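# Find the light check weight and dish it

## Task

Among four check weights, one weighs less than the rest. Identify it (the balance pointer sits over white when the pans hold equal loads and leans toward the lighter pan otherwise), then leave that weight lying flat on the red dish while the other three stay off the dish. Apart from the weights and the dish, everything must remain upright, and the balance must stay on the furniture it currently sits on.

## Robot and tools

Setup: three identical i2rt Big YAM arms, arm1, arm2 and arm3, each with six joints, a two-finger gripper and a wrist camera (arm1_cam_wrist, arm2_cam_wrist, arm3_cam_wrist). Two fixed room cameras: room_a and room_b. Calibrated feet (base_link) in the scene frame: arm1 at x=-0.017 y=+1.211 z=+0.828 quat_wxyz=(+0.030, -0.003, -0.002, -1.000); arm2 at x=+0.095 y=-0.011 z=+0.883 quat_wxyz=(+0.025, -0.002, -0.007, +1.000); arm3 at x=-0.083 y=-1.202 z=+0.816 quat_wxyz=(+0.086, +0.005, -0.002, +0.996). Each foot faces along its own +x. Reach is roughly 1.0 m from the joint1 axis.

Frames: one shared scene frame, origin on the floor, +z up, metres. The hand point lies between the finger pads, about 1 cm short of the tips; fingers point along hand +z and open/close along hand y. hand_target is where the hand would be at the joint targets currently held. Reported hand positions can be off, more so at long reach; expect a centimetre or more of error.

Tool move: arguments arm1, arm2, arm3 (each optional, one object per robot) and cameras. A robot not named gets no new command and appears under 'as last shown'. Inside a robot's object:
- joints: absolute targets keyed by name. joint1_rad -2.879 to 2.879 (base yaw, positive counter-clockwise from above, 0 along the foot's facing); joint2_rad 0 to 3.141 (shoulder, 0 points upper arm backward, positive lifts it up and forward); joint3_rad 0 to 3.019 (elbow, 0 folded, positive opens); joint4_rad -1.692 to 1.57 (hand pitch, positive tips fingers up); joint5_rad -1.57 to 1.57 (sideways swing, positive to the arm's right); joint6_rad -2.094 to 2.094 (roll, positive clockwise viewed from behind the hand); gripper_m 0 to 0.093 (fingertip gap in metres). Done tolerances: ±0.045, ±0.14, ±0.09, ±0.055, ±0.03, ±0.035 rad, gripper ±0.003 m.
- target: one list of seven numbers [x, y, z, qw, qx, qy, qz], an absolute hand pose in the scene frame (metres, unit quaternion), in the same form the 'hand' line prints. The hand travels a straight line from its hand_target toward it. When target is given, joints may only contain gripper_m.
- speed: top path speed, 0.002 to 0.5 m/s (default 0.25), only valid with target; rotation is capped at twice that in rad/s.
- min_time_s: 0.1 to 8 s, a minimum duration for that robot's joint motions.
All motions in a call begin together; hand paths in one call finish together, paced by the slowest. Paths run 0.5 to 10 s and stop at 10 s if unfinished; a call never exceeds 15 s. The controller clips each step to within 100 mm and 20 degrees of the measured hand, then uses damped IK, favouring position. Hands lag, drift and may overshoot speed near full stretch. Paths ignore obstacles and other arms. Joint moves can swing the hand widely since joints run at different rates.
cameras: list from arm1_cam_wrist, arm2_cam_wrist, arm3_cam_wrist, room_a, room_b, all; [] means none. Omitted means all for an empty call, none otherwise. A move with no action returns full state, images and the scene number.

Results: 'move:' names each commanded robot with done or its worst status. joint_status/hand_status: off_target (resting short, maybe still pushing), time_out (joints keep a nearby target and push; on_its_own lists them; send the reported position to relax), not_followed (a safety check withheld it; the arm may keep trying until new targets or a clear path). 'joint command not followed' and 'pose unreachable' mean collision checks blocked the motion; gripper commands still run. on_its_own 'held at' is a target, not a reading. Joint velocities in rad/s (gripper m/s); 'within noise' means stationary. Torques are per arm joint, include gravity, positive toward larger angles; joints 3 and 4 wrap at ±28 N m. Images may be slightly older than the state. A refused call (out-of-range value) or a stop cancels the remaining move, wait and finished_scene calls in that reply; an invalid call (unknown key) does not.

Gripper: gripping a hard part at full force reads up to 0.005 m under the part width (some read up to 0.002 m over). Closed on nothing reads 0.000 to 0.003. Command about 0.005 m below the touch reading for a firm grip; open well above the reading to release.

wait: seconds 0 to 10, optional cameras; robots keep their last commands. zoom_image: camera plus region [x0, y0, x1, y1] in pixels from the top-left, max 504 by 504, on that camera's latest image. finished_scene: scene = current scene number; irreversible, the goal must already hold without the robots.

Cameras are 672x504; calibration given in the original is approximate (room cameras may have shifted up to 2.3 degrees and 9 mm).

Avoid: pushing objects off the work area or onto the floor; robot-to-robot presses (including one gripper closing on another's fingers) and hard hits; slamming fixed or heavy items; dropping parts from height or releasing them mid-motion; toppling the balance or other upright items. Arms keep pushing on contact, so long pushes, stretched holds or unreachable targets heat motors; at 85 °C a MOTOR HOT line appears, at 100 °C the arm goes limp for 30 to 60 s (limit_stop_at_motor_heat). Loose objects may occasionally be nudged by outside disturbances. Commands persist while you compose replies.

Each tool is called after ">>>" by a JSON object that holds its "api" and its "payload", one argument or row to a line.

## Session

>>> {"api": "move", "payload": {

}}

Scene clock: 0.00 s.
Joint torques (N m): no reading
Heat: arm1: hottest joint2_rad 37 °C; arm2: hottest joint2_rad 31 °C; arm3: hottest joint2_rad 36 °C.
Joint velocities: within noise
arm1.joint_positions: joint1_rad=+0.463 joint2_rad=+0.615 joint3_rad=+1.490 joint4_rad=-1.383 joint5_rad=+0.276 joint6_rad=+0.395 gripper_m=+0.09396
arm1.joint_status: not commanded
arm1.hand: x=-0.2166 y=+1.1519 z=+1.4100 quat_wxyz=(-0.119, -0.855, +0.016, +0.505) (m; scene frame)
arm1.hand_target: x=-0.2135 y=+1.1537 z=+1.4229 quat_wxyz=(-0.125, -0.847, +0.018, +0.516) (m; scene frame)
arm1.hand_status: not commanded
arm2.joint_positions: joint1_rad=+0.482 joint2_rad=+0.585 joint3_rad=+1.357 joint4_rad=-1.462 joint5_rad=+0.226 joint6_rad=+0.023 gripper_m=+0.09396
arm2.joint_status: not commanded
arm2.hand: x=-0.1095 y=-0.0683 z=+1.3892 quat_wxyz=(-0.010, +0.891, +0.138, -0.433) (m; scene frame)
arm2.hand_target: x=-0.1075 y=-0.0675 z=+1.4001 quat_wxyz=(-0.007, +0.885, +0.136, -0.444) (m; scene frame)
arm2.hand_status: not commanded
arm3.joint_positions: joint1_rad=-0.065 joint2_rad=+0.649 joint3_rad=+1.390 joint4_rad=-1.161 joint5_rad=-0.034 joint6_rad=-0.702 gripper_m=+0.09396
arm3.joint_status: not commanded
arm3.hand: x=-0.3410 y=-1.1470 z=+1.3892 quat_wxyz=(-0.236, +0.811, +0.203, -0.495) (m; scene frame)
arm3.hand_target: x=-0.3379 y=-1.1478 z=+1.4005 quat_wxyz=(-0.241, +0.804, +0.201, -0.504) (m; scene frame)
arm3.hand_status: not commanded
pictures: arm1_cam_wrist, arm2_cam_wrist, arm3_cam_wrist, room_a, room_b

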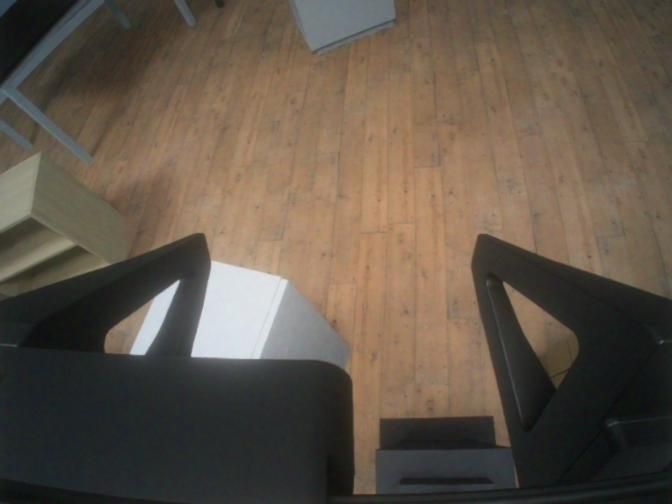

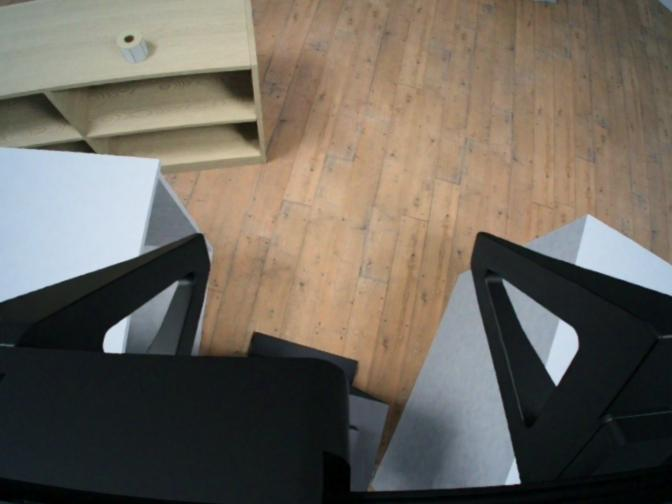

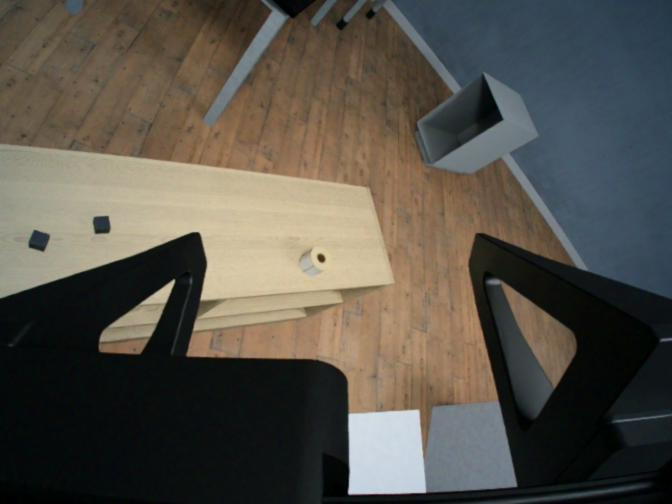

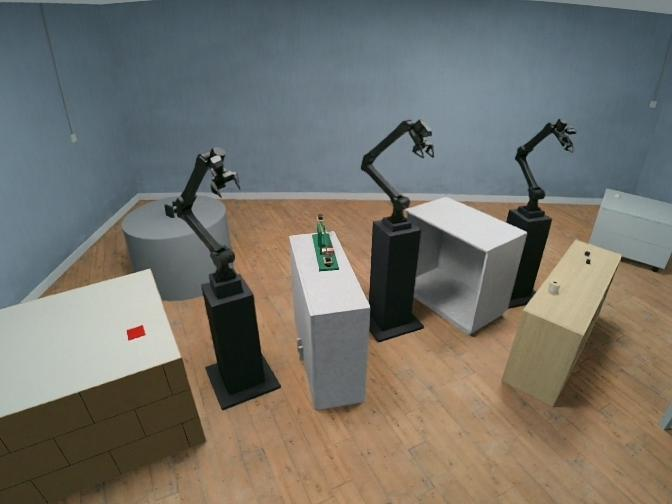

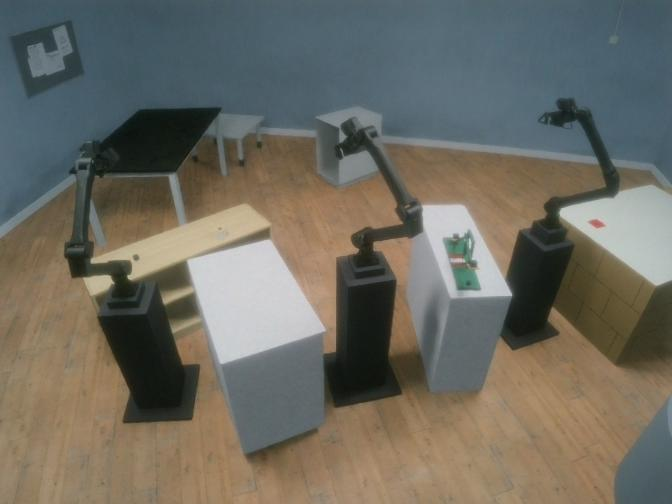

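>>> {"api": "zoom_image", "payload": {
  "camera": "room_a",
  "region": [280, 200, 380, 290]
}}

>>> {"api": "zoom_image", "payload": {
  "camera": "room_a",
  "region": [510, 230, 630, 320]
}}

>>> {"api": "zoom_image", "payload": {
  "camera": "room_b",
  "region": [420, 210, 500, 300]
}}

>>> {"api": "zoom_image", "payload": {
  "camera": "room_b",
  "region": [80, 200, 280, 320]
}}

>>> {"api": "zoom_image", "payload": {
  "camera": "room_a",
  "region": [90, 290, 190, 370]
}}

>>> {"api": "zoom_image", "payload": {
  "camera": "arm3_cam_wrist",
  "region": [0, 140, 420, 350]
}}

Scaled by 5.040 from the camera's 672x504 image, which has a finer 960x720 frame.

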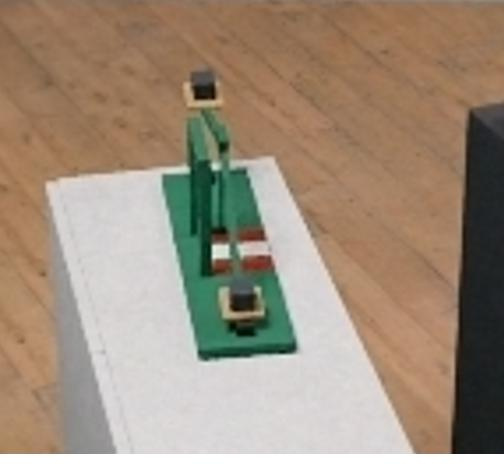

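Scaled by 4.200 from the camera's 672x504 image, which has a finer 960x720 frame.

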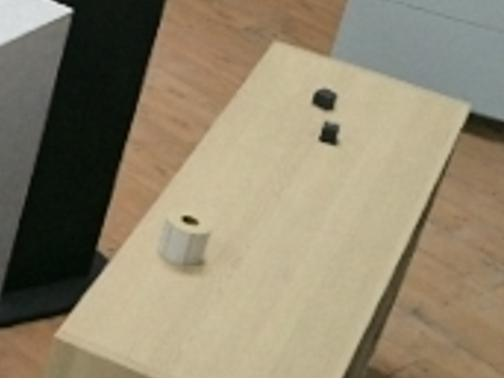

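Scaled by 5.600 from the camera's 672x504 image, which has a finer 960x720 frame.

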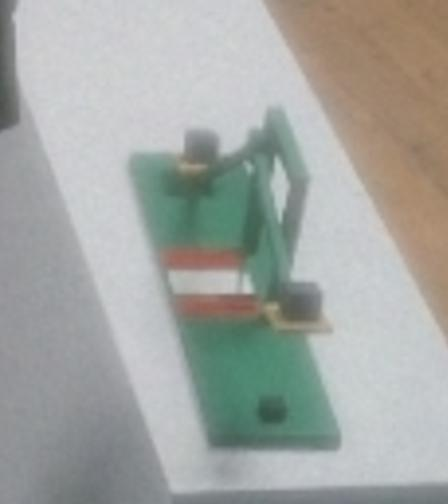

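Scaled by 2.520 from the camera's 672x504 image, which has a finer 960x720 frame.

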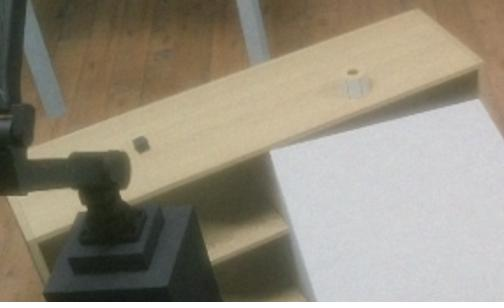

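Scaled by 5.040 from the camera's 672x504 image, which has a finer 960x720 frame.

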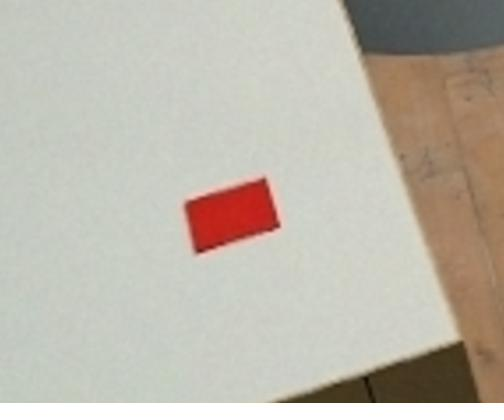

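Scaled by 1.200 from the camera's 672x504 image, which has a finer 960x720 frame.

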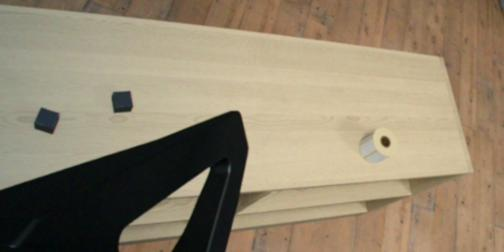

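>>> {"api": "move", "payload": {
  "arm1": {"joints":{"joint1_rad":1.69,"joint5_rad":0,"joint6_rad":0}},
  "arm2": {"joints":{"joint1_rad":-1.5,"joint5_rad":0,"joint6_rad":0}},
  "arm3": {"joints":{"joint1_rad":0.25,"joint5_rad":0,"joint6_rad":0,"joint4_rad":-1.45}},
  "cameras": ["all"]
}}

Scene clock: 5.37 s.
Joint torques (N m): arm1=[0.73 2.96 10.19 2.15 -0.02 -0.24] | arm2=[0.67 2.43 10.82 2.03 -0.11 -0.02] | arm3=[-0.56 0.62 8.66 1.48 0.14 0.05]
Heat: arm1: hottest joint2_rad 37 °C; arm2: hottest joint2_rad 31 °C; arm3: hottest joint2_rad 36 °C.
move: arm1 done; arm2 done; arm3 done
Joint velocities: within noise
arm1.joint_positions: joint1_rad=+1.676 joint2_rad=+0.615 joint3_rad=+1.490 joint4_rad=-1.383 joint5_rad=+0.002 joint6_rad=+0.014 gripper_m=+0.09397
arm1.joint_status: all done
arm1.hand: x=+0.0215 y=+1.0037 z=+1.4059 quat_wxyz=(-0.388, -0.560, -0.654, +0.329) (m; scene frame)
arm1.hand_target: x=+0.0243 y=+1.0076 z=+1.4190 quat_wxyz=(-0.398, -0.545, -0.656, +0.337) (m; scene frame)
arm1.hand_status: not commanded
arm2.joint_positions: joint1_rad=-1.488 joint2_rad=+0.585 joint3_rad=+1.357 joint4_rad=-1.462 joint5_rad=+0.002 joint6_rad=+0.008 gripper_m=+0.09397
arm2.joint_status: all done
arm2.hand: x=+0.0873 y=+0.1899 z=+1.3908 quat_wxyz=(-0.302, +0.645, -0.629, -0.310) (m; scene frame)
arm2.hand_target: x=+0.0895 y=+0.1877 z=+1.4017 quat_wxyz=(-0.312, +0.641, -0.626, -0.316) (m; scene frame)
arm2.hand_status: not commanded
arm3.joint_positions: joint1_rad=+0.243 joint2_rad=+0.649 joint3_rad=+1.390 joint4_rad=-1.443 joint5_rad=-0.003 joint6_rad=-0.009 gripper_m=+0.09396
arm3.joint_status: all done
arm3.hand: x=-0.3102 y=-1.2211 z=+1.3296 quat_wxyz=(+0.012, +0.904, +0.038, -0.425) (m; scene frame)
arm3.hand_target: x=-0.3067 y=-1.2219 z=+1.3379 quat_wxyz=(+0.014, +0.902, +0.036, -0.431) (m; scene frame)
arm3.hand_status: not commanded
pictures: arm1_cam_wrist, arm2_cam_wrist, arm3_cam_wrist, room_a, room_b
camera_calibration:
arm1_cam_wrist: T_world_to_cam=[[-0.987787, -0.155809, -0.00075713, 0.178693], [-0.141396, 0.898433, -0.415722, -0.311253], [0.0654533, -0.410537, -0.909492, 1.81693], [0, 0, 0, 1]] pos_world=[0.0135767, 1.0534, 1.52322]
arm2_cam_wrist: T_world_to_cam=[[0.999453, 0.0329741, -0.00236417, -0.0890517], [0.0311107, -0.962337, -0.270072, 0.560931], [-0.0111805, 0.269851, -0.962837, 1.41295], [0, 0, 0, 1]] pos_world=[0.0873496, 0.161455, 1.51173]
arm3_cam_wrist: T_world_to_cam=[[-0.072809, 0.997344, 0.00207505, 1.19429], [0.964267, 0.0709254, -0.25526, 0.727608], [-0.254729, -0.0165843, -0.96687, 1.31272], [0, 0, 0, 1]] pos_world=[-0.280266, -1.22095, 1.45248]

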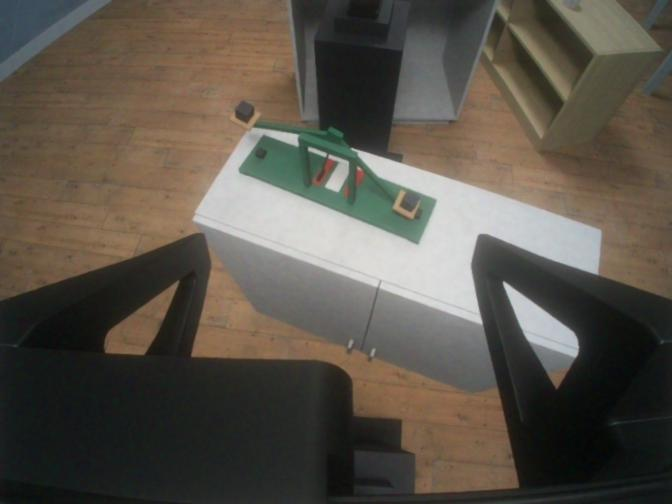

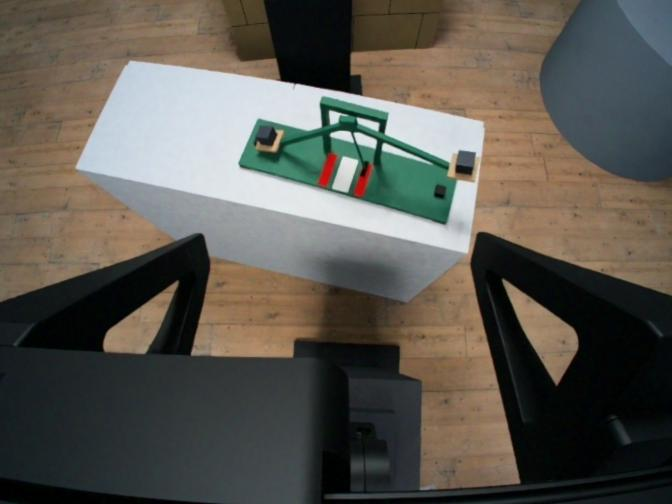

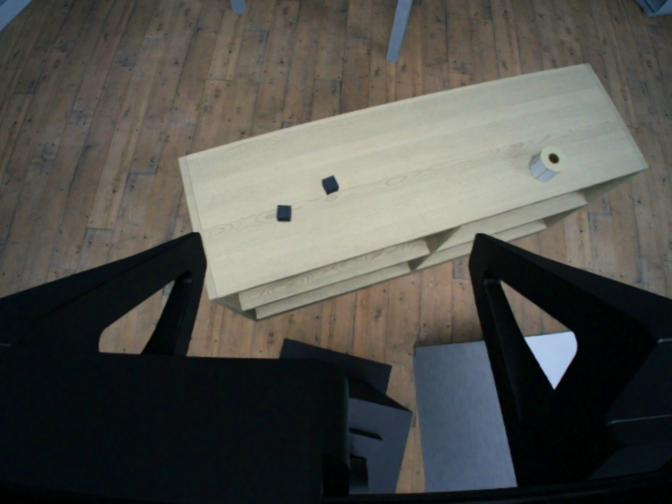

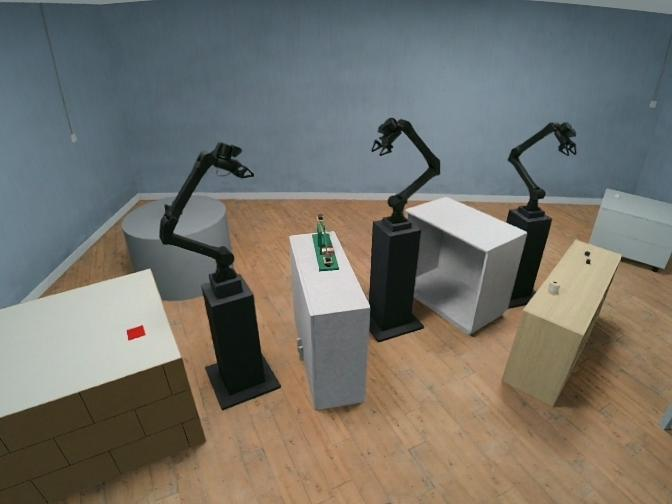

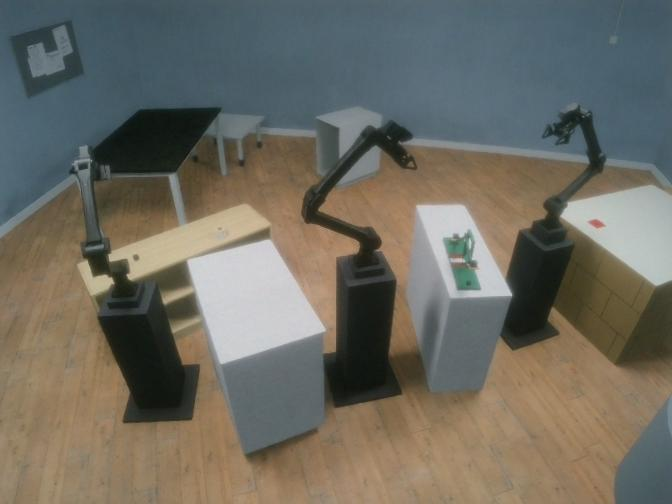

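>>> {"api": "zoom_image", "payload": {
  "camera": "arm2_cam_wrist",
  "region": [220, 70, 500, 250]
}}

>>> {"api": "zoom_image", "payload": {
  "camera": "arm1_cam_wrist",
  "region": [220, 80, 460, 260]
}}

>>> {"api": "zoom_image", "payload": {
  "camera": "arm3_cam_wrist",
  "region": [230, 140, 390, 260]
}}

Scaled by 1.800 from the camera's 672x504 image, which has a finer 960x720 frame.

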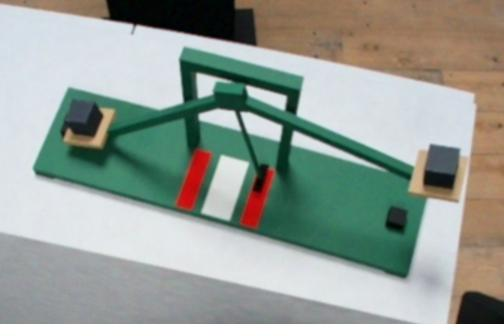

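Scaled by 2.100 from the camera's 672x504 image, which has a finer 960x720 frame.

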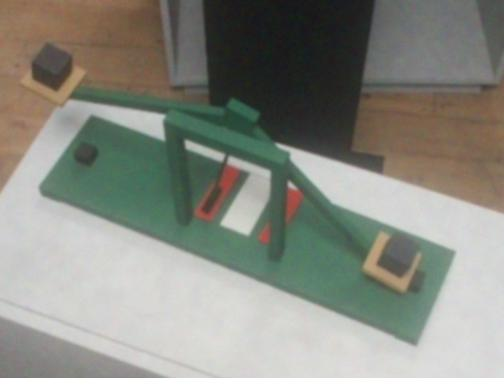

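Scaled by 3.150 from the camera's 672x504 image, which has a finer 960x720 frame.

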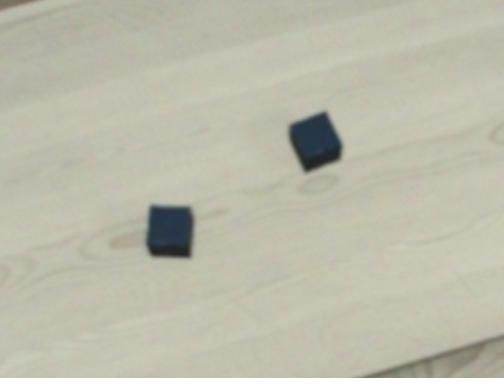

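>>> {"api": "move", "payload": {
  "arm1": {"target":[0.228,0.514,1.065,0.2563,0.1345,0.9565,-0.0360],"speed":0.3},
  "cameras": ["arm1_cam_wrist","arm2_cam_wrist"]
}}

Scene clock: 12.20 s.
Joint torques (N m): arm1=[0.15 -17.38 15.23 0.49 -0.31 -0.21] | arm2=[0.73 2.37 10.81 1.98 -0.08 0.01] | arm3=[-0.67 0.62 8.66 1.46 0.14 0.05]
Heat: arm1: hottest joint2_rad 37 °C; arm2: hottest joint2_rad 31 °C; arm3: hottest joint2_rad 36 °C.
move: arm1 off_target
Joint velocities: within noise
arm1.joint_positions: joint1_rad=+1.729 joint2_rad=+2.168 joint3_rad=+2.263 joint4_rad=-1.431 joint5_rad=-0.458 joint6_rad=-0.979 gripper_m=+0.09397
arm1.joint_status: not commanded
arm1.hand: x=+0.2170 y=+0.5216 z=+1.0485 quat_wxyz=(-0.250, -0.152, -0.956, +0.019) (m; scene frame)
arm1.hand_target: x=+0.2278 y=+0.5152 z=+1.0649 quat_wxyz=(-0.257, -0.135, -0.956, +0.037) (m; scene frame)
arm1.hand_status: off_target (0.021 m and 2.9 deg from the pose sent, 0.631 m and 71.4 deg at the start)
arm2, arm3: as last shown
arm2.hand: x=+0.0874 y=+0.1899 z=+1.3908 quat_wxyz=(-0.302, +0.645, -0.629, -0.310) (m; scene frame)
arm2.hand_target: x=+0.0896 y=+0.1877 z=+1.4017 quat_wxyz=(-0.312, +0.640, -0.626, -0.316) (m; scene frame)
pictures: arm1_cam_wrist, arm2_cam_wrist
camera_calibration:
arm1_cam_wrist: T_world_to_cam=[[-0.299793, -0.953321, -0.0360943, 0.600221], [-0.946964, 0.292779, 0.132437, -0.0831147], [-0.115688, 0.0738837, -0.990534, 1.15273], [0, 0, 0, 1]] pos_world=[0.234592, 0.51137, 1.17449]
arm2_cam_wrist: T_world_to_cam=[[0.999467, 0.0325622, -0.00237433, -0.0889717], [0.0307115, -0.962351, -0.270068, 0.560962], [-0.011079, 0.269851, -0.962838, 1.41295], [0, 0, 0, 1]] pos_world=[0.0873503, 0.161455, 1.51173]

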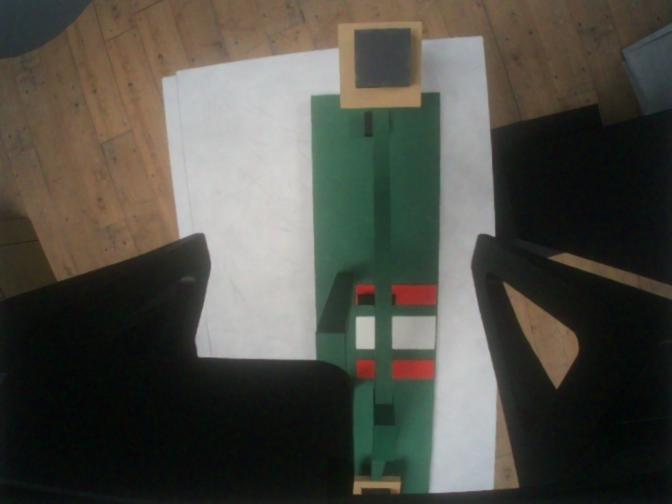

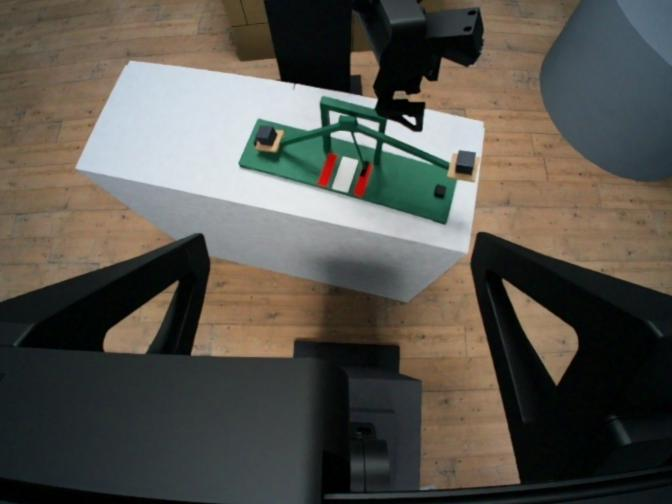

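>>> {"api": "move", "payload": {
  "arm1": {"target":[0.287,0.474,1.0175,0.2563,0.1345,0.9565,-0.0360],"speed":0.2},
  "cameras": ["arm1_cam_wrist","arm2_cam_wrist"]
}}

>>> {"api": "zoom_image", "payload": {
  "camera": "arm2_cam_wrist",
  "region": [340, 70, 520, 220]
}}

Scene clock: 15.03 s.
Joint torques (N m): arm1=[-0.26 -18.32 15.32 0.55 -0.19 0.01] | arm2=[0.56 2.49 10.82 1.99 -0.1 -0.02] | arm3=[-0.56 0.62 8.64 1.48 0.15 0.06]
Heat: arm1: hottest joint2_rad 38 °C; arm2: hottest joint3_rad 32 °C; arm3: hottest joint2_rad 36 °C.
move: arm1 off_target
Joint velocities: within noise
arm1.joint_positions: joint1_rad=+1.807 joint2_rad=+2.396 joint3_rad=+2.552 joint4_rad=-1.457 joint5_rad=-0.443 joint6_rad=-0.937 gripper_m=+0.09397
arm1.joint_status: not commanded
arm1.hand: x=+0.2847 y=+0.4832 z=+1.0041 quat_wxyz=(-0.250, -0.133, -0.959, +0.022) (m; scene frame)
arm1.hand_target: x=+0.2867 y=+0.4749 z=+1.0176 quat_wxyz=(-0.257, -0.135, -0.956, +0.037) (m; scene frame)
arm1.hand_status: off_target (0.016 m and 1.7 deg from the pose sent, 0.090 m and 2.9 deg at the start)
arm2, arm3: as last shown
pictures: arm1_cam_wrist, arm2_cam_wrist
camera_calibration:
arm1_cam_wrist: T_world_to_cam=[[-0.264667, -0.96413, -0.020115, 0.561358], [-0.956896, 0.25998, 0.129463, 0.0198049], [-0.119589, 0.0535124, -0.99138, 1.13121], [0, 0, 0, 1]] pos_world=[0.302805, 0.475539, 1.13019]
arm2_cam_wrist: T_world_to_cam=[[0.999467, 0.0325622, -0.00237433, -0.0889717], [0.0307115, -0.962351, -0.270068, 0.560962], [-0.011079, 0.269851, -0.962838, 1.41295], [0, 0, 0, 1]] pos_world=[0.0873503, 0.161455, 1.51173]

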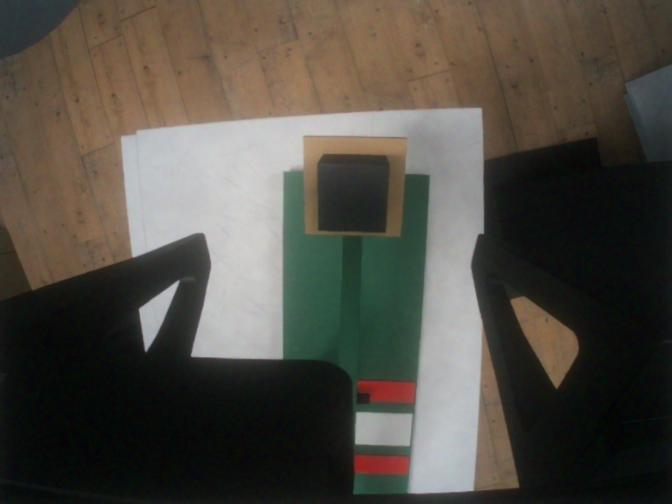

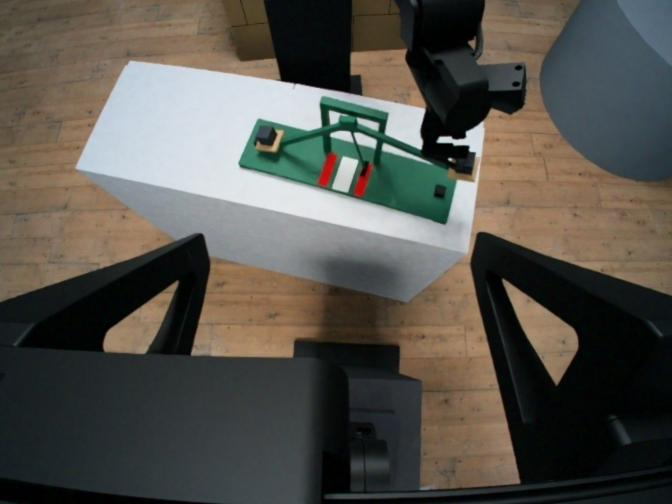

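Scaled by 2.800 from the camera's 672x504 image, which has a finer 960x720 frame.

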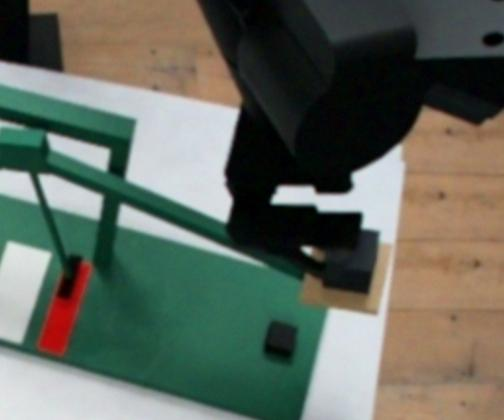

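>>> {"api": "zoom_image", "payload": {
  "camera": "arm1_cam_wrist",
  "region": [270, 120, 440, 260]
}}

Scaled by 2.965 from the camera's 672x504 image, which has a finer 960x720 frame.

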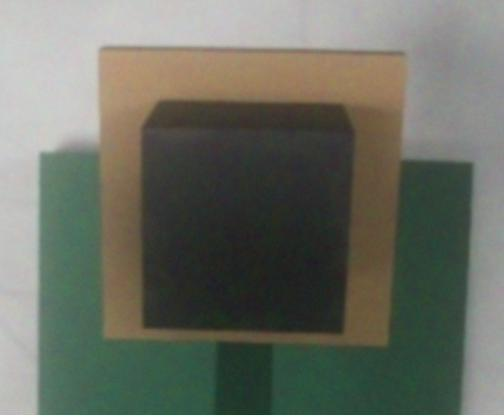

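>>> {"api": "move", "payload": {
  "arm1": {"target":[0.3107,0.4640,0.9540,0.2563,0.1345,0.9565,-0.0360],"speed":0.12},
  "cameras": ["arm1_cam_wrist","arm2_cam_wrist"]
}}

>>> {"api": "zoom_image", "payload": {
  "camera": "arm2_cam_wrist",
  "region": [340, 70, 520, 220]
}}

Scene clock: 17.23 s.
Joint torques (N m): arm1=[0.03 -19.49 12.38 1.24 -0.2 0.04] | arm2=[0.79 2.49 10.85 1.95 -0.09 0] | arm3=[-0.5 0.73 8.65 1.48 0.14 0.05]
Heat: arm1: hottest joint3_rad 39 °C; arm2: hottest joint3_rad 32 °C; arm3: hottest joint2_rad 36 °C.
move: arm1 off_target
Joint velocities: within noise
arm1.joint_positions: joint1_rad=+1.822 joint2_rad=+2.458 joint3_rad=+2.523 joint4_rad=-1.347 joint5_rad=-0.434 joint6_rad=-0.911 gripper_m=+0.09397
arm1.joint_status: not commanded
arm1.hand: x=+0.3004 y=+0.4677 z=+0.9495 quat_wxyz=(-0.251, -0.136, -0.958, +0.028) (m; scene frame)
arm1.hand_target: x=+0.3105 y=+0.4644 z=+0.9541 quat_wxyz=(-0.257, -0.134, -0.956, +0.036) (m; scene frame)
arm1.hand_status: off_target (0.012 m and 1.1 deg from the pose sent, 0.060 m and 1.7 deg at the start)
arm2, arm3: as last shown
pictures: arm1_cam_wrist, arm2_cam_wrist
camera_calibration:
arm1_cam_wrist: T_world_to_cam=[[-0.273196, -0.961883, -0.0120608, 0.543335], [-0.954655, 0.269559, 0.126378, 0.0437682], [-0.118309, 0.0460398, -0.991909, 1.08344], [0, 0, 0, 1]] pos_world=[0.318402, 0.460945, 1.07569]
arm2_cam_wrist: T_world_to_cam=[[0.999467, 0.0325622, -0.00237433, -0.0889717], [0.0307115, -0.962351, -0.270068, 0.560962], [-0.011079, 0.269851, -0.962838, 1.41295], [0, 0, 0, 1]] pos_world=[0.0873503, 0.161455, 1.51173]

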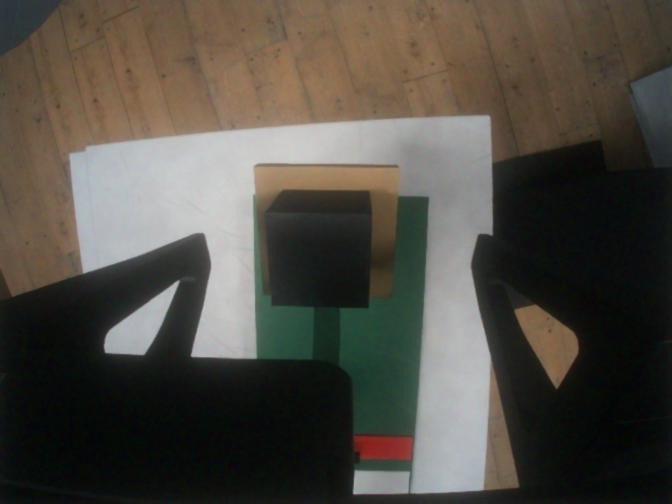

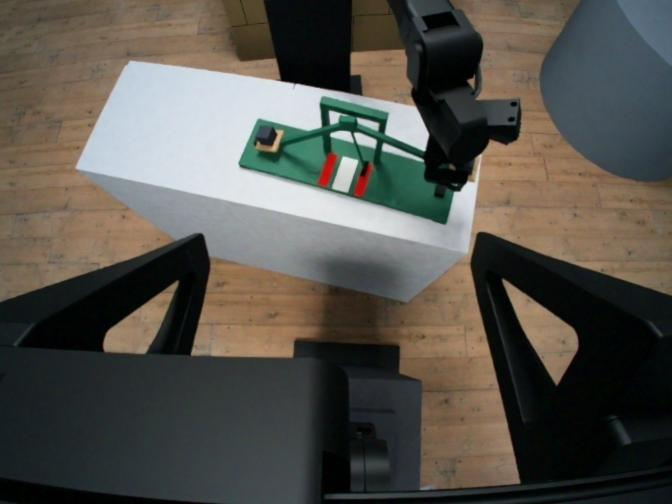

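Scaled by 2.800 from the camera's 672x504 image, which has a finer 960x720 frame.

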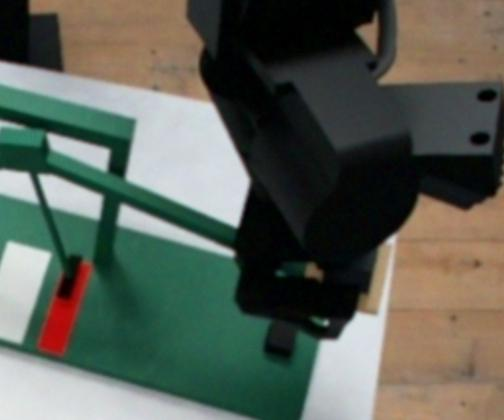

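>>> {"api": "move", "payload": {
  "arm1": {"target":[0.318,0.4695,0.9475,0.2563,0.1345,0.9565,-0.0360],"speed":0.1},
  "cameras": ["arm1_cam_wrist"]
}}

Scene clock: 18.53 s.
Joint torques (N m): arm1=[0.85 -20.6 10.97 1.39 -0.13 0.06] | arm2=[0.79 2.61 10.85 1.96 -0.09 0.01] | arm3=[-0.62 0.67 8.64 1.5 0.14 0.06]
Heat: arm1: hottest joint2_rad 39 °C; arm2: hottest joint3_rad 32 °C; arm3: hottest joint2_rad 36 °C.
move: arm1 off_target
Joint velocities: within noise
arm1.joint_positions: joint1_rad=+1.832 joint2_rad=+2.458 joint3_rad=+2.484 joint4_rad=-1.311 joint5_rad=-0.432 joint6_rad=-0.900 gripper_m=+0.09397
arm1.joint_status: not commanded
arm1.hand: x=+0.3076 y=+0.4706 z=+0.9341 quat_wxyz=(-0.250, -0.137, -0.958, +0.024) (m; scene frame)
arm1.hand_target: x=+0.3179 y=+0.4699 z=+0.9476 quat_wxyz=(-0.257, -0.134, -0.956, +0.036) (m; scene frame)
arm1.hand_status: off_target (0.017 m and 1.6 deg from the pose sent, 0.018 m and 1.2 deg at the start)
arm2, arm3: as last shown
pictures: arm1_cam_wrist
camera_calibration:
arm1_cam_wrist: T_world_to_cam=[[-0.273975, -0.961557, -0.0186133, 0.55413], [-0.954194, 0.269357, 0.130229, 0.0481196], [-0.120209, 0.0534404, -0.991309, 1.0654], [0, 0, 0, 1]] pos_world=[0.325805, 0.462931, 1.06019]

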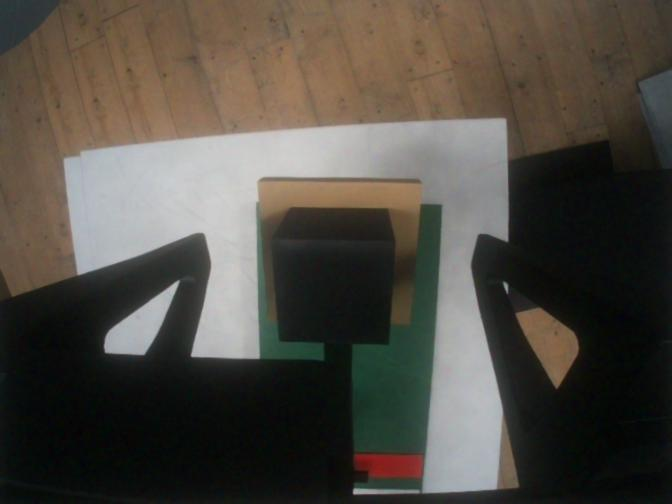

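>>> {"api": "move", "payload": {
  "arm1": {"joints":{"gripper_m":0.044}},
  "cameras": ["arm1_cam_wrist"]
}}

Scene clock: 19.63 s.
Joint torques (N m): arm1=[0.56 -21.19 11.19 1.26 -0.17 0.02] | arm2=[0.85 2.73 10.84 2.02 -0.09 -0.02] | arm3=[-0.56 0.56 8.66 1.47 0.14 0.05]
Heat: arm1: hottest joint3_rad 40 °C; arm2: hottest joint3_rad 32 °C; arm3: hottest joint2_rad 36 °C.
move: arm1 done
Joint velocities: within noise
arm1.joint_positions: joint1_rad=+1.833 joint2_rad=+2.458 joint3_rad=+2.483 joint4_rad=-1.311 joint5_rad=-0.431 joint6_rad=-0.899 gripper_m=+0.04689
arm1.joint_status: all done
arm1.hand: x=+0.3078 y=+0.4709 z=+0.9337 quat_wxyz=(-0.250, -0.137, -0.958, +0.024) (m; scene frame)
arm1.hand_target: x=+0.3180 y=+0.4699 z=+0.9477 quat_wxyz=(-0.256, -0.134, -0.957, +0.036) (m; scene frame)
arm1.hand_status: not commanded
arm2, arm3: as last shown
pictures: arm1_cam_wrist
camera_calibration:
arm1_cam_wrist: T_world_to_cam=[[-0.274083, -0.961514, -0.019238, 0.555073], [-0.9541, 0.26935, 0.13093, 0.0476355], [-0.120709, 0.0542406, -0.991205, 1.06471], [0, 0, 0, 1]] pos_world=[0.326106, 0.463129, 1.05979]

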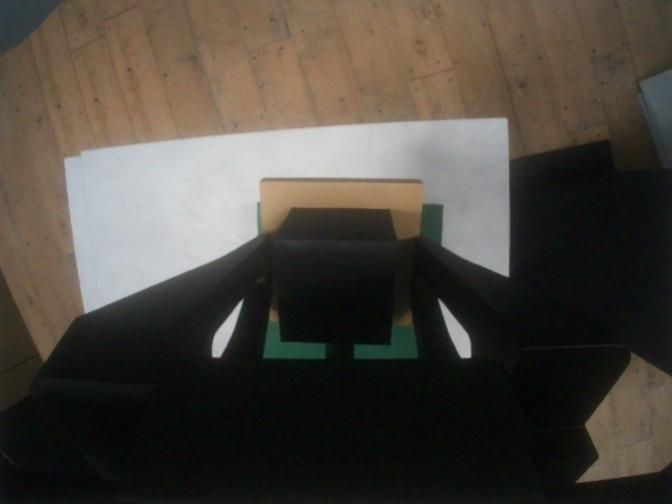

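>>> {"api": "zoom_image", "payload": {
  "camera": "arm1_cam_wrist",
  "region": [230, 170, 460, 370]
}}

>>> {"api": "move", "payload": {
  "cameras": ["arm2_cam_wrist"]
}}

>>> {"api": "zoom_image", "payload": {
  "camera": "arm2_cam_wrist",
  "region": [420, 110, 520, 210]
}}

Scaled by 2.191 from the camera's 672x504 image, which has a finer 960x720 frame.

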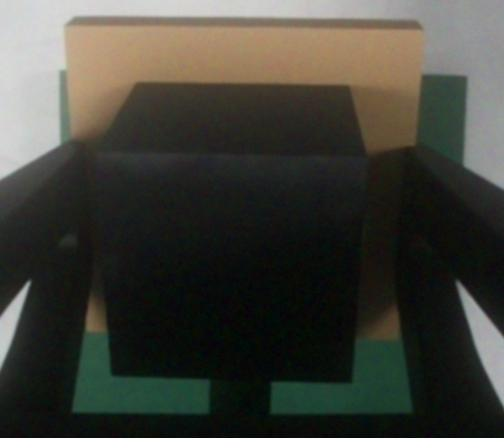

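Scene clock: 20.00 s.
Joint torques (N m): arm1=[0.62 -20.95 11.19 1.31 -0.15 0.03] | arm2=[0.62 2.49 10.81 1.98 -0.09 -0.01] | arm3=[-0.56 0.62 8.64 1.5 0.14 0.04]
Heat: arm1: hottest joint3_rad 40 °C; arm2: hottest joint3_rad 32 °C; arm3: hottest joint2_rad 36 °C.
Joint velocities: within noise
arm1.joint_positions: joint1_rad=+1.833 joint2_rad=+2.458 joint3_rad=+2.483 joint4_rad=-1.311 joint5_rad=-0.431 joint6_rad=-0.899 gripper_m=+0.04670
arm1.joint_status: all done
arm1.hand: x=+0.3078 y=+0.4709 z=+0.9337 quat_wxyz=(-0.250, -0.137, -0.958, +0.024) (m; scene frame)
arm1.hand_target: x=+0.3180 y=+0.4699 z=+0.9477 quat_wxyz=(-0.256, -0.134, -0.957, +0.036) (m; scene frame)
arm1.hand_status: not commanded
arm2.joint_positions: joint1_rad=-1.488 joint2_rad=+0.585 joint3_rad=+1.357 joint4_rad=-1.462 joint5_rad=+0.002 joint6_rad=+0.008 gripper_m=+0.09397
arm2.joint_status: not commanded
arm2.hand: x=+0.0874 y=+0.1899 z=+1.3908 quat_wxyz=(-0.302, +0.645, -0.629, -0.310) (m; scene frame)
arm2.hand_target: x=+0.0896 y=+0.1877 z=+1.4017 quat_wxyz=(-0.312, +0.640, -0.626, -0.316) (m; scene frame)
arm2.hand_status: not commanded
arm3.joint_positions: joint1_rad=+0.243 joint2_rad=+0.649 joint3_rad=+1.390 joint4_rad=-1.443 joint5_rad=-0.003 joint6_rad=-0.009 gripper_m=+0.09396
arm3.joint_status: not commanded
arm3.hand: x=-0.3102 y=-1.2211 z=+1.3296 quat_wxyz=(+0.012, +0.904, +0.038, -0.425) (m; scene frame)
arm3.hand_target: x=-0.3067 y=-1.2219 z=+1.3379 quat_wxyz=(+0.014, +0.902, +0.036, -0.431) (m; scene frame)
arm3.hand_status: not commanded
pictures: arm2_cam_wrist
camera_calibration:
arm2_cam_wrist: T_world_to_cam=[[0.999467, 0.0325622, -0.00237433, -0.0889717], [0.0307115, -0.962351, -0.270068, 0.560962], [-0.011079, 0.269851, -0.962838, 1.41295], [0, 0, 0, 1]] pos_world=[0.0873503, 0.161455, 1.51173]

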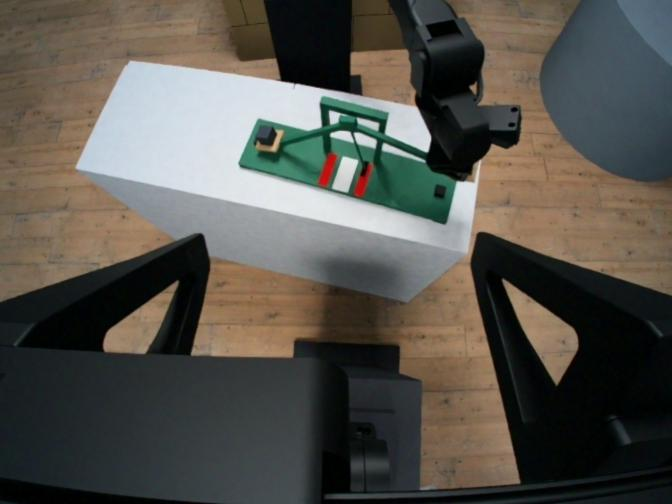

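Scaled by 5.040 from the camera's 672x504 image, which has a finer 960x720 frame.

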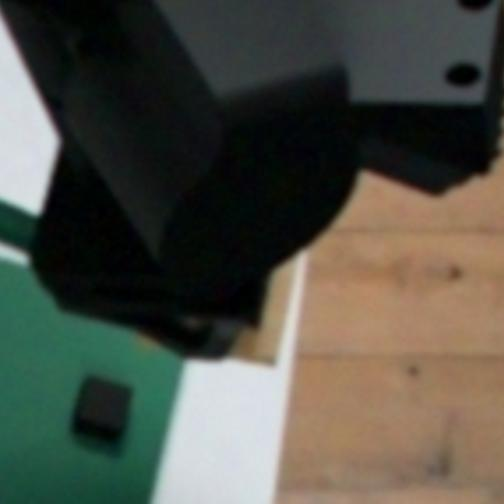

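>>> {"api": "move", "payload": {
  "arm1": {"target":[0.317,0.470,0.9525,0.2563,0.1345,0.9565,-0.0360],"speed":0.05}
}}

>>> {"api": "move", "payload": {
  "arm1": {"joints":{"gripper_m":0.034}},
  "cameras": ["arm1_cam_wrist"]
}}

>>> {"api": "zoom_image", "payload": {
  "camera": "arm1_cam_wrist",
  "region": [230, 170, 460, 370]
}}

Scene clock: 22.63 s.
Joint torques (N m): arm1=[0.38 -20.72 11.58 0.92 -0.17 0.03] | arm2=[0.67 2.78 10.84 1.96 -0.1 0] | arm3=[-0.62 0.67 8.64 1.5 0.14 0.06]
Heat: arm1: hottest joint2_rad 40 °C; arm2: hottest joint3_rad 33 °C; arm3: hottest joint2_rad 36 °C.
move: arm1 off_target
Joint velocities: within noise
arm1.joint_positions: joint1_rad=+1.833 joint2_rad=+2.458 joint3_rad=+2.483 joint4_rad=-1.311 joint5_rad=-0.431 joint6_rad=-0.899 gripper_m=+0.04667
arm1.joint_status: not commanded
arm1.hand: x=+0.3078 y=+0.4709 z=+0.9337 quat_wxyz=(-0.250, -0.137, -0.958, +0.024) (m; scene frame)
arm1.hand_target: x=+0.3169 y=+0.4704 z=+0.9526 quat_wxyz=(-0.257, -0.134, -0.956, +0.036) (m; scene frame)
arm1.hand_status: off_target (0.021 m and 1.6 deg from the pose sent, 0.021 m and 1.6 deg at the start)
arm2, arm3: as last shown
pictures: none

Scene clock: 23.07 s.
Joint torques (N m): arm1=[0.38 -21.6 11.62 0.91 -0.17 0.04] | arm2=[0.79 2.43 10.78 1.98 -0.1 -0.01] | arm3=[-0.5 0.62 8.68 1.47 0.15 0.05]
Heat: arm1: hottest joint2_rad 40 °C; arm2: hottest joint3_rad 33 °C; arm3: hottest joint2_rad 36 °C.
move: arm1 off_target
Joint velocities: within noise
arm1.joint_positions: joint1_rad=+1.833 joint2_rad=+2.458 joint3_rad=+2.483 joint4_rad=-1.311 joint5_rad=-0.431 joint6_rad=-0.899 gripper_m=+0.04667
arm1.joint_status: gripper_m off_target (ended at +0.04667, target +0.03400)
arm1.hand: x=+0.3078 y=+0.4709 z=+0.9337 quat_wxyz=(-0.250, -0.137, -0.958, +0.024) (m; scene frame)
arm1.hand_target: x=+0.3169 y=+0.4704 z=+0.9526 quat_wxyz=(-0.257, -0.134, -0.956, +0.036) (m; scene frame)
arm1.hand_status: not commanded
arm2, arm3: as last shown
pictures: arm1_cam_wrist
camera_calibration:
arm1_cam_wrist: T_world_to_cam=[[-0.274083, -0.961514, -0.019238, 0.555073], [-0.9541, 0.26935, 0.13093, 0.0476355], [-0.120709, 0.0542406, -0.991205, 1.06471], [0, 0, 0, 1]] pos_world=[0.326106, 0.463129, 1.05979]

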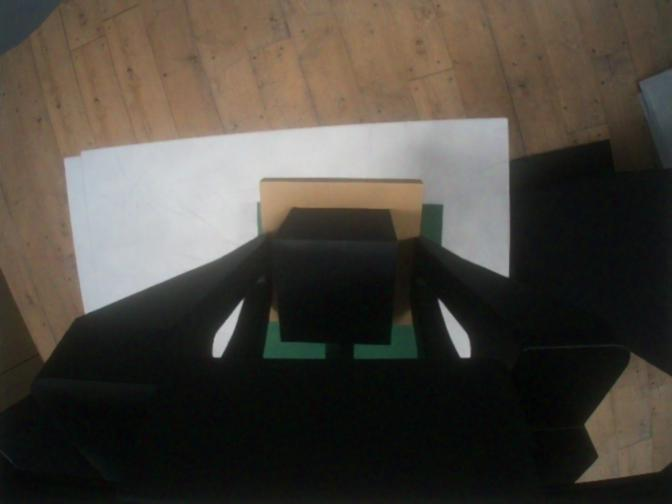

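Scaled by 2.191 from the camera's 672x504 image, which has a finer 960x720 frame.

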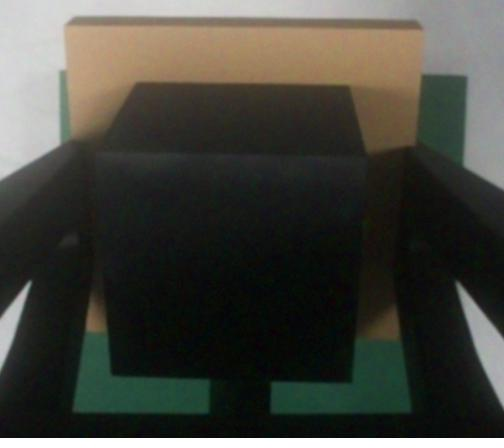

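>>> {"api": "move", "payload": {
  "arm1": {"joints":{"gripper_m":0.06}},
  "cameras": ["arm1_cam_wrist"]
}}

Scene clock: 23.73 s.
Joint torques (N m): arm1=[0.38 -21.48 11.52 0.99 -0.18 0.04] | arm2=[0.62 2.26 10.82 1.95 -0.09 0] | arm3=[-0.56 0.62 8.64 1.48 0.14 0.04]
Heat: arm1: hottest joint2_rad 40 °C; arm2: hottest joint3_rad 33 °C; arm3: hottest joint2_rad 36 °C.
move: arm1 done
Joint velocities: within noise
arm1.joint_positions: joint1_rad=+1.833 joint2_rad=+2.458 joint3_rad=+2.483 joint4_rad=-1.311 joint5_rad=-0.431 joint6_rad=-0.899 gripper_m=+0.05982
arm1.joint_status: all done
arm1.hand: x=+0.3078 y=+0.4709 z=+0.9337 quat_wxyz=(-0.250, -0.137, -0.958, +0.024) (m; scene frame)
arm1.hand_target: x=+0.3169 y=+0.4704 z=+0.9526 quat_wxyz=(-0.257, -0.134, -0.956, +0.036) (m; scene frame)
arm1.hand_status: not commanded
arm2, arm3: as last shown
pictures: arm1_cam_wrist
camera_calibration:
arm1_cam_wrist: T_world_to_cam=[[-0.274406, -0.961419, -0.0193913, 0.555296], [-0.954008, 0.269648, 0.130991, 0.0474022], [-0.120709, 0.0544443, -0.991194, 1.06461], [0, 0, 0, 1]] pos_world=[0.326106, 0.463129, 1.05979]

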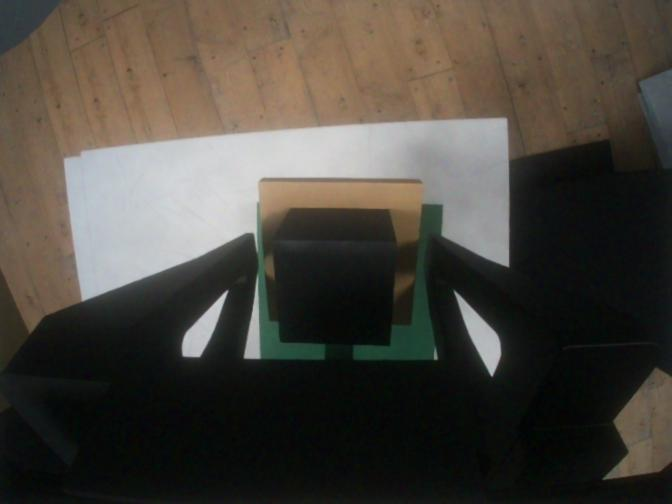

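>>> {"api": "move", "payload": {
  "arm1": {"target":[0.309,0.472,0.966,0.2563,0.1345,0.9565,-0.0360],"speed":0.1},
  "cameras": ["arm1_cam_wrist"]
}}

>>> {"api": "zoom_image", "payload": {
  "camera": "arm1_cam_wrist",
  "region": [230, 170, 460, 370]
}}

Scene clock: 24.93 s.
Joint torques (N m): arm1=[-0.67 -22.24 11.49 0.49 -0.25 -0.1] | arm2=[0.73 2.61 10.84 1.92 -0.11 -0.02] | arm3=[-0.5 0.62 8.64 1.5 0.14 0.06]
Heat: arm1: hottest joint2_rad 41 °C; arm2: hottest joint3_rad 33 °C; arm3: hottest joint2_rad 36 °C.
move: arm1 off_target
Joint velocities: within noise
arm1.joint_positions: joint1_rad=+1.833 joint2_rad=+2.458 joint3_rad=+2.483 joint4_rad=-1.322 joint5_rad=-0.431 joint6_rad=-0.899 gripper_m=+0.05992
arm1.joint_status: not commanded
arm1.hand: x=+0.3070 y=+0.4733 z=+0.9330 quat_wxyz=(-0.247, -0.139, -0.959, +0.019) (m; scene frame)
arm1.hand_target: x=+0.3090 y=+0.4724 z=+0.9658 quat_wxyz=(-0.256, -0.134, -0.956, +0.036) (m; scene frame)
arm1.hand_status: off_target (0.033 m and 2.3 deg from the pose sent, 0.032 m and 1.6 deg at the start)
arm2, arm3: as last shown
pictures: arm1_cam_wrist
camera_calibration:
arm1_cam_wrist: T_world_to_cam=[[-0.2746, -0.961126, -0.0288471, 0.566053], [-0.95349, 0.268295, 0.137387, 0.0405687], [-0.124306, 0.0652319, -0.990097, 1.05861], [0, 0, 0, 1]] pos_world=[0.325712, 0.464109, 1.05888]

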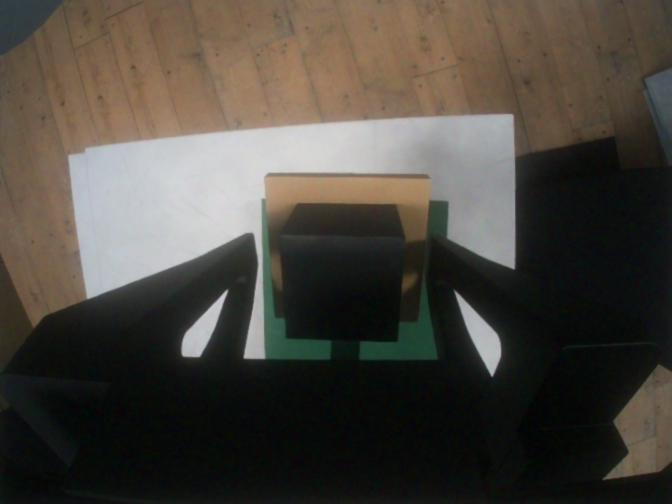

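Scaled by 2.191 from the camera's 672x504 image, which has a finer 960x720 frame.

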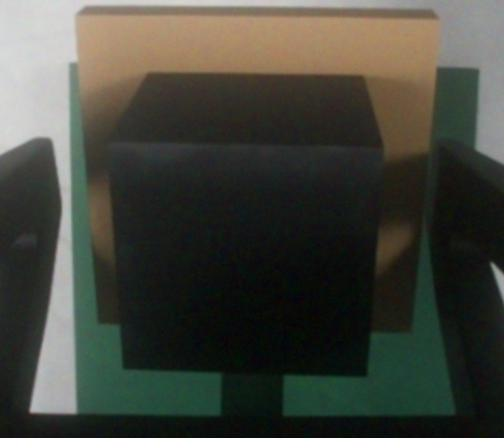

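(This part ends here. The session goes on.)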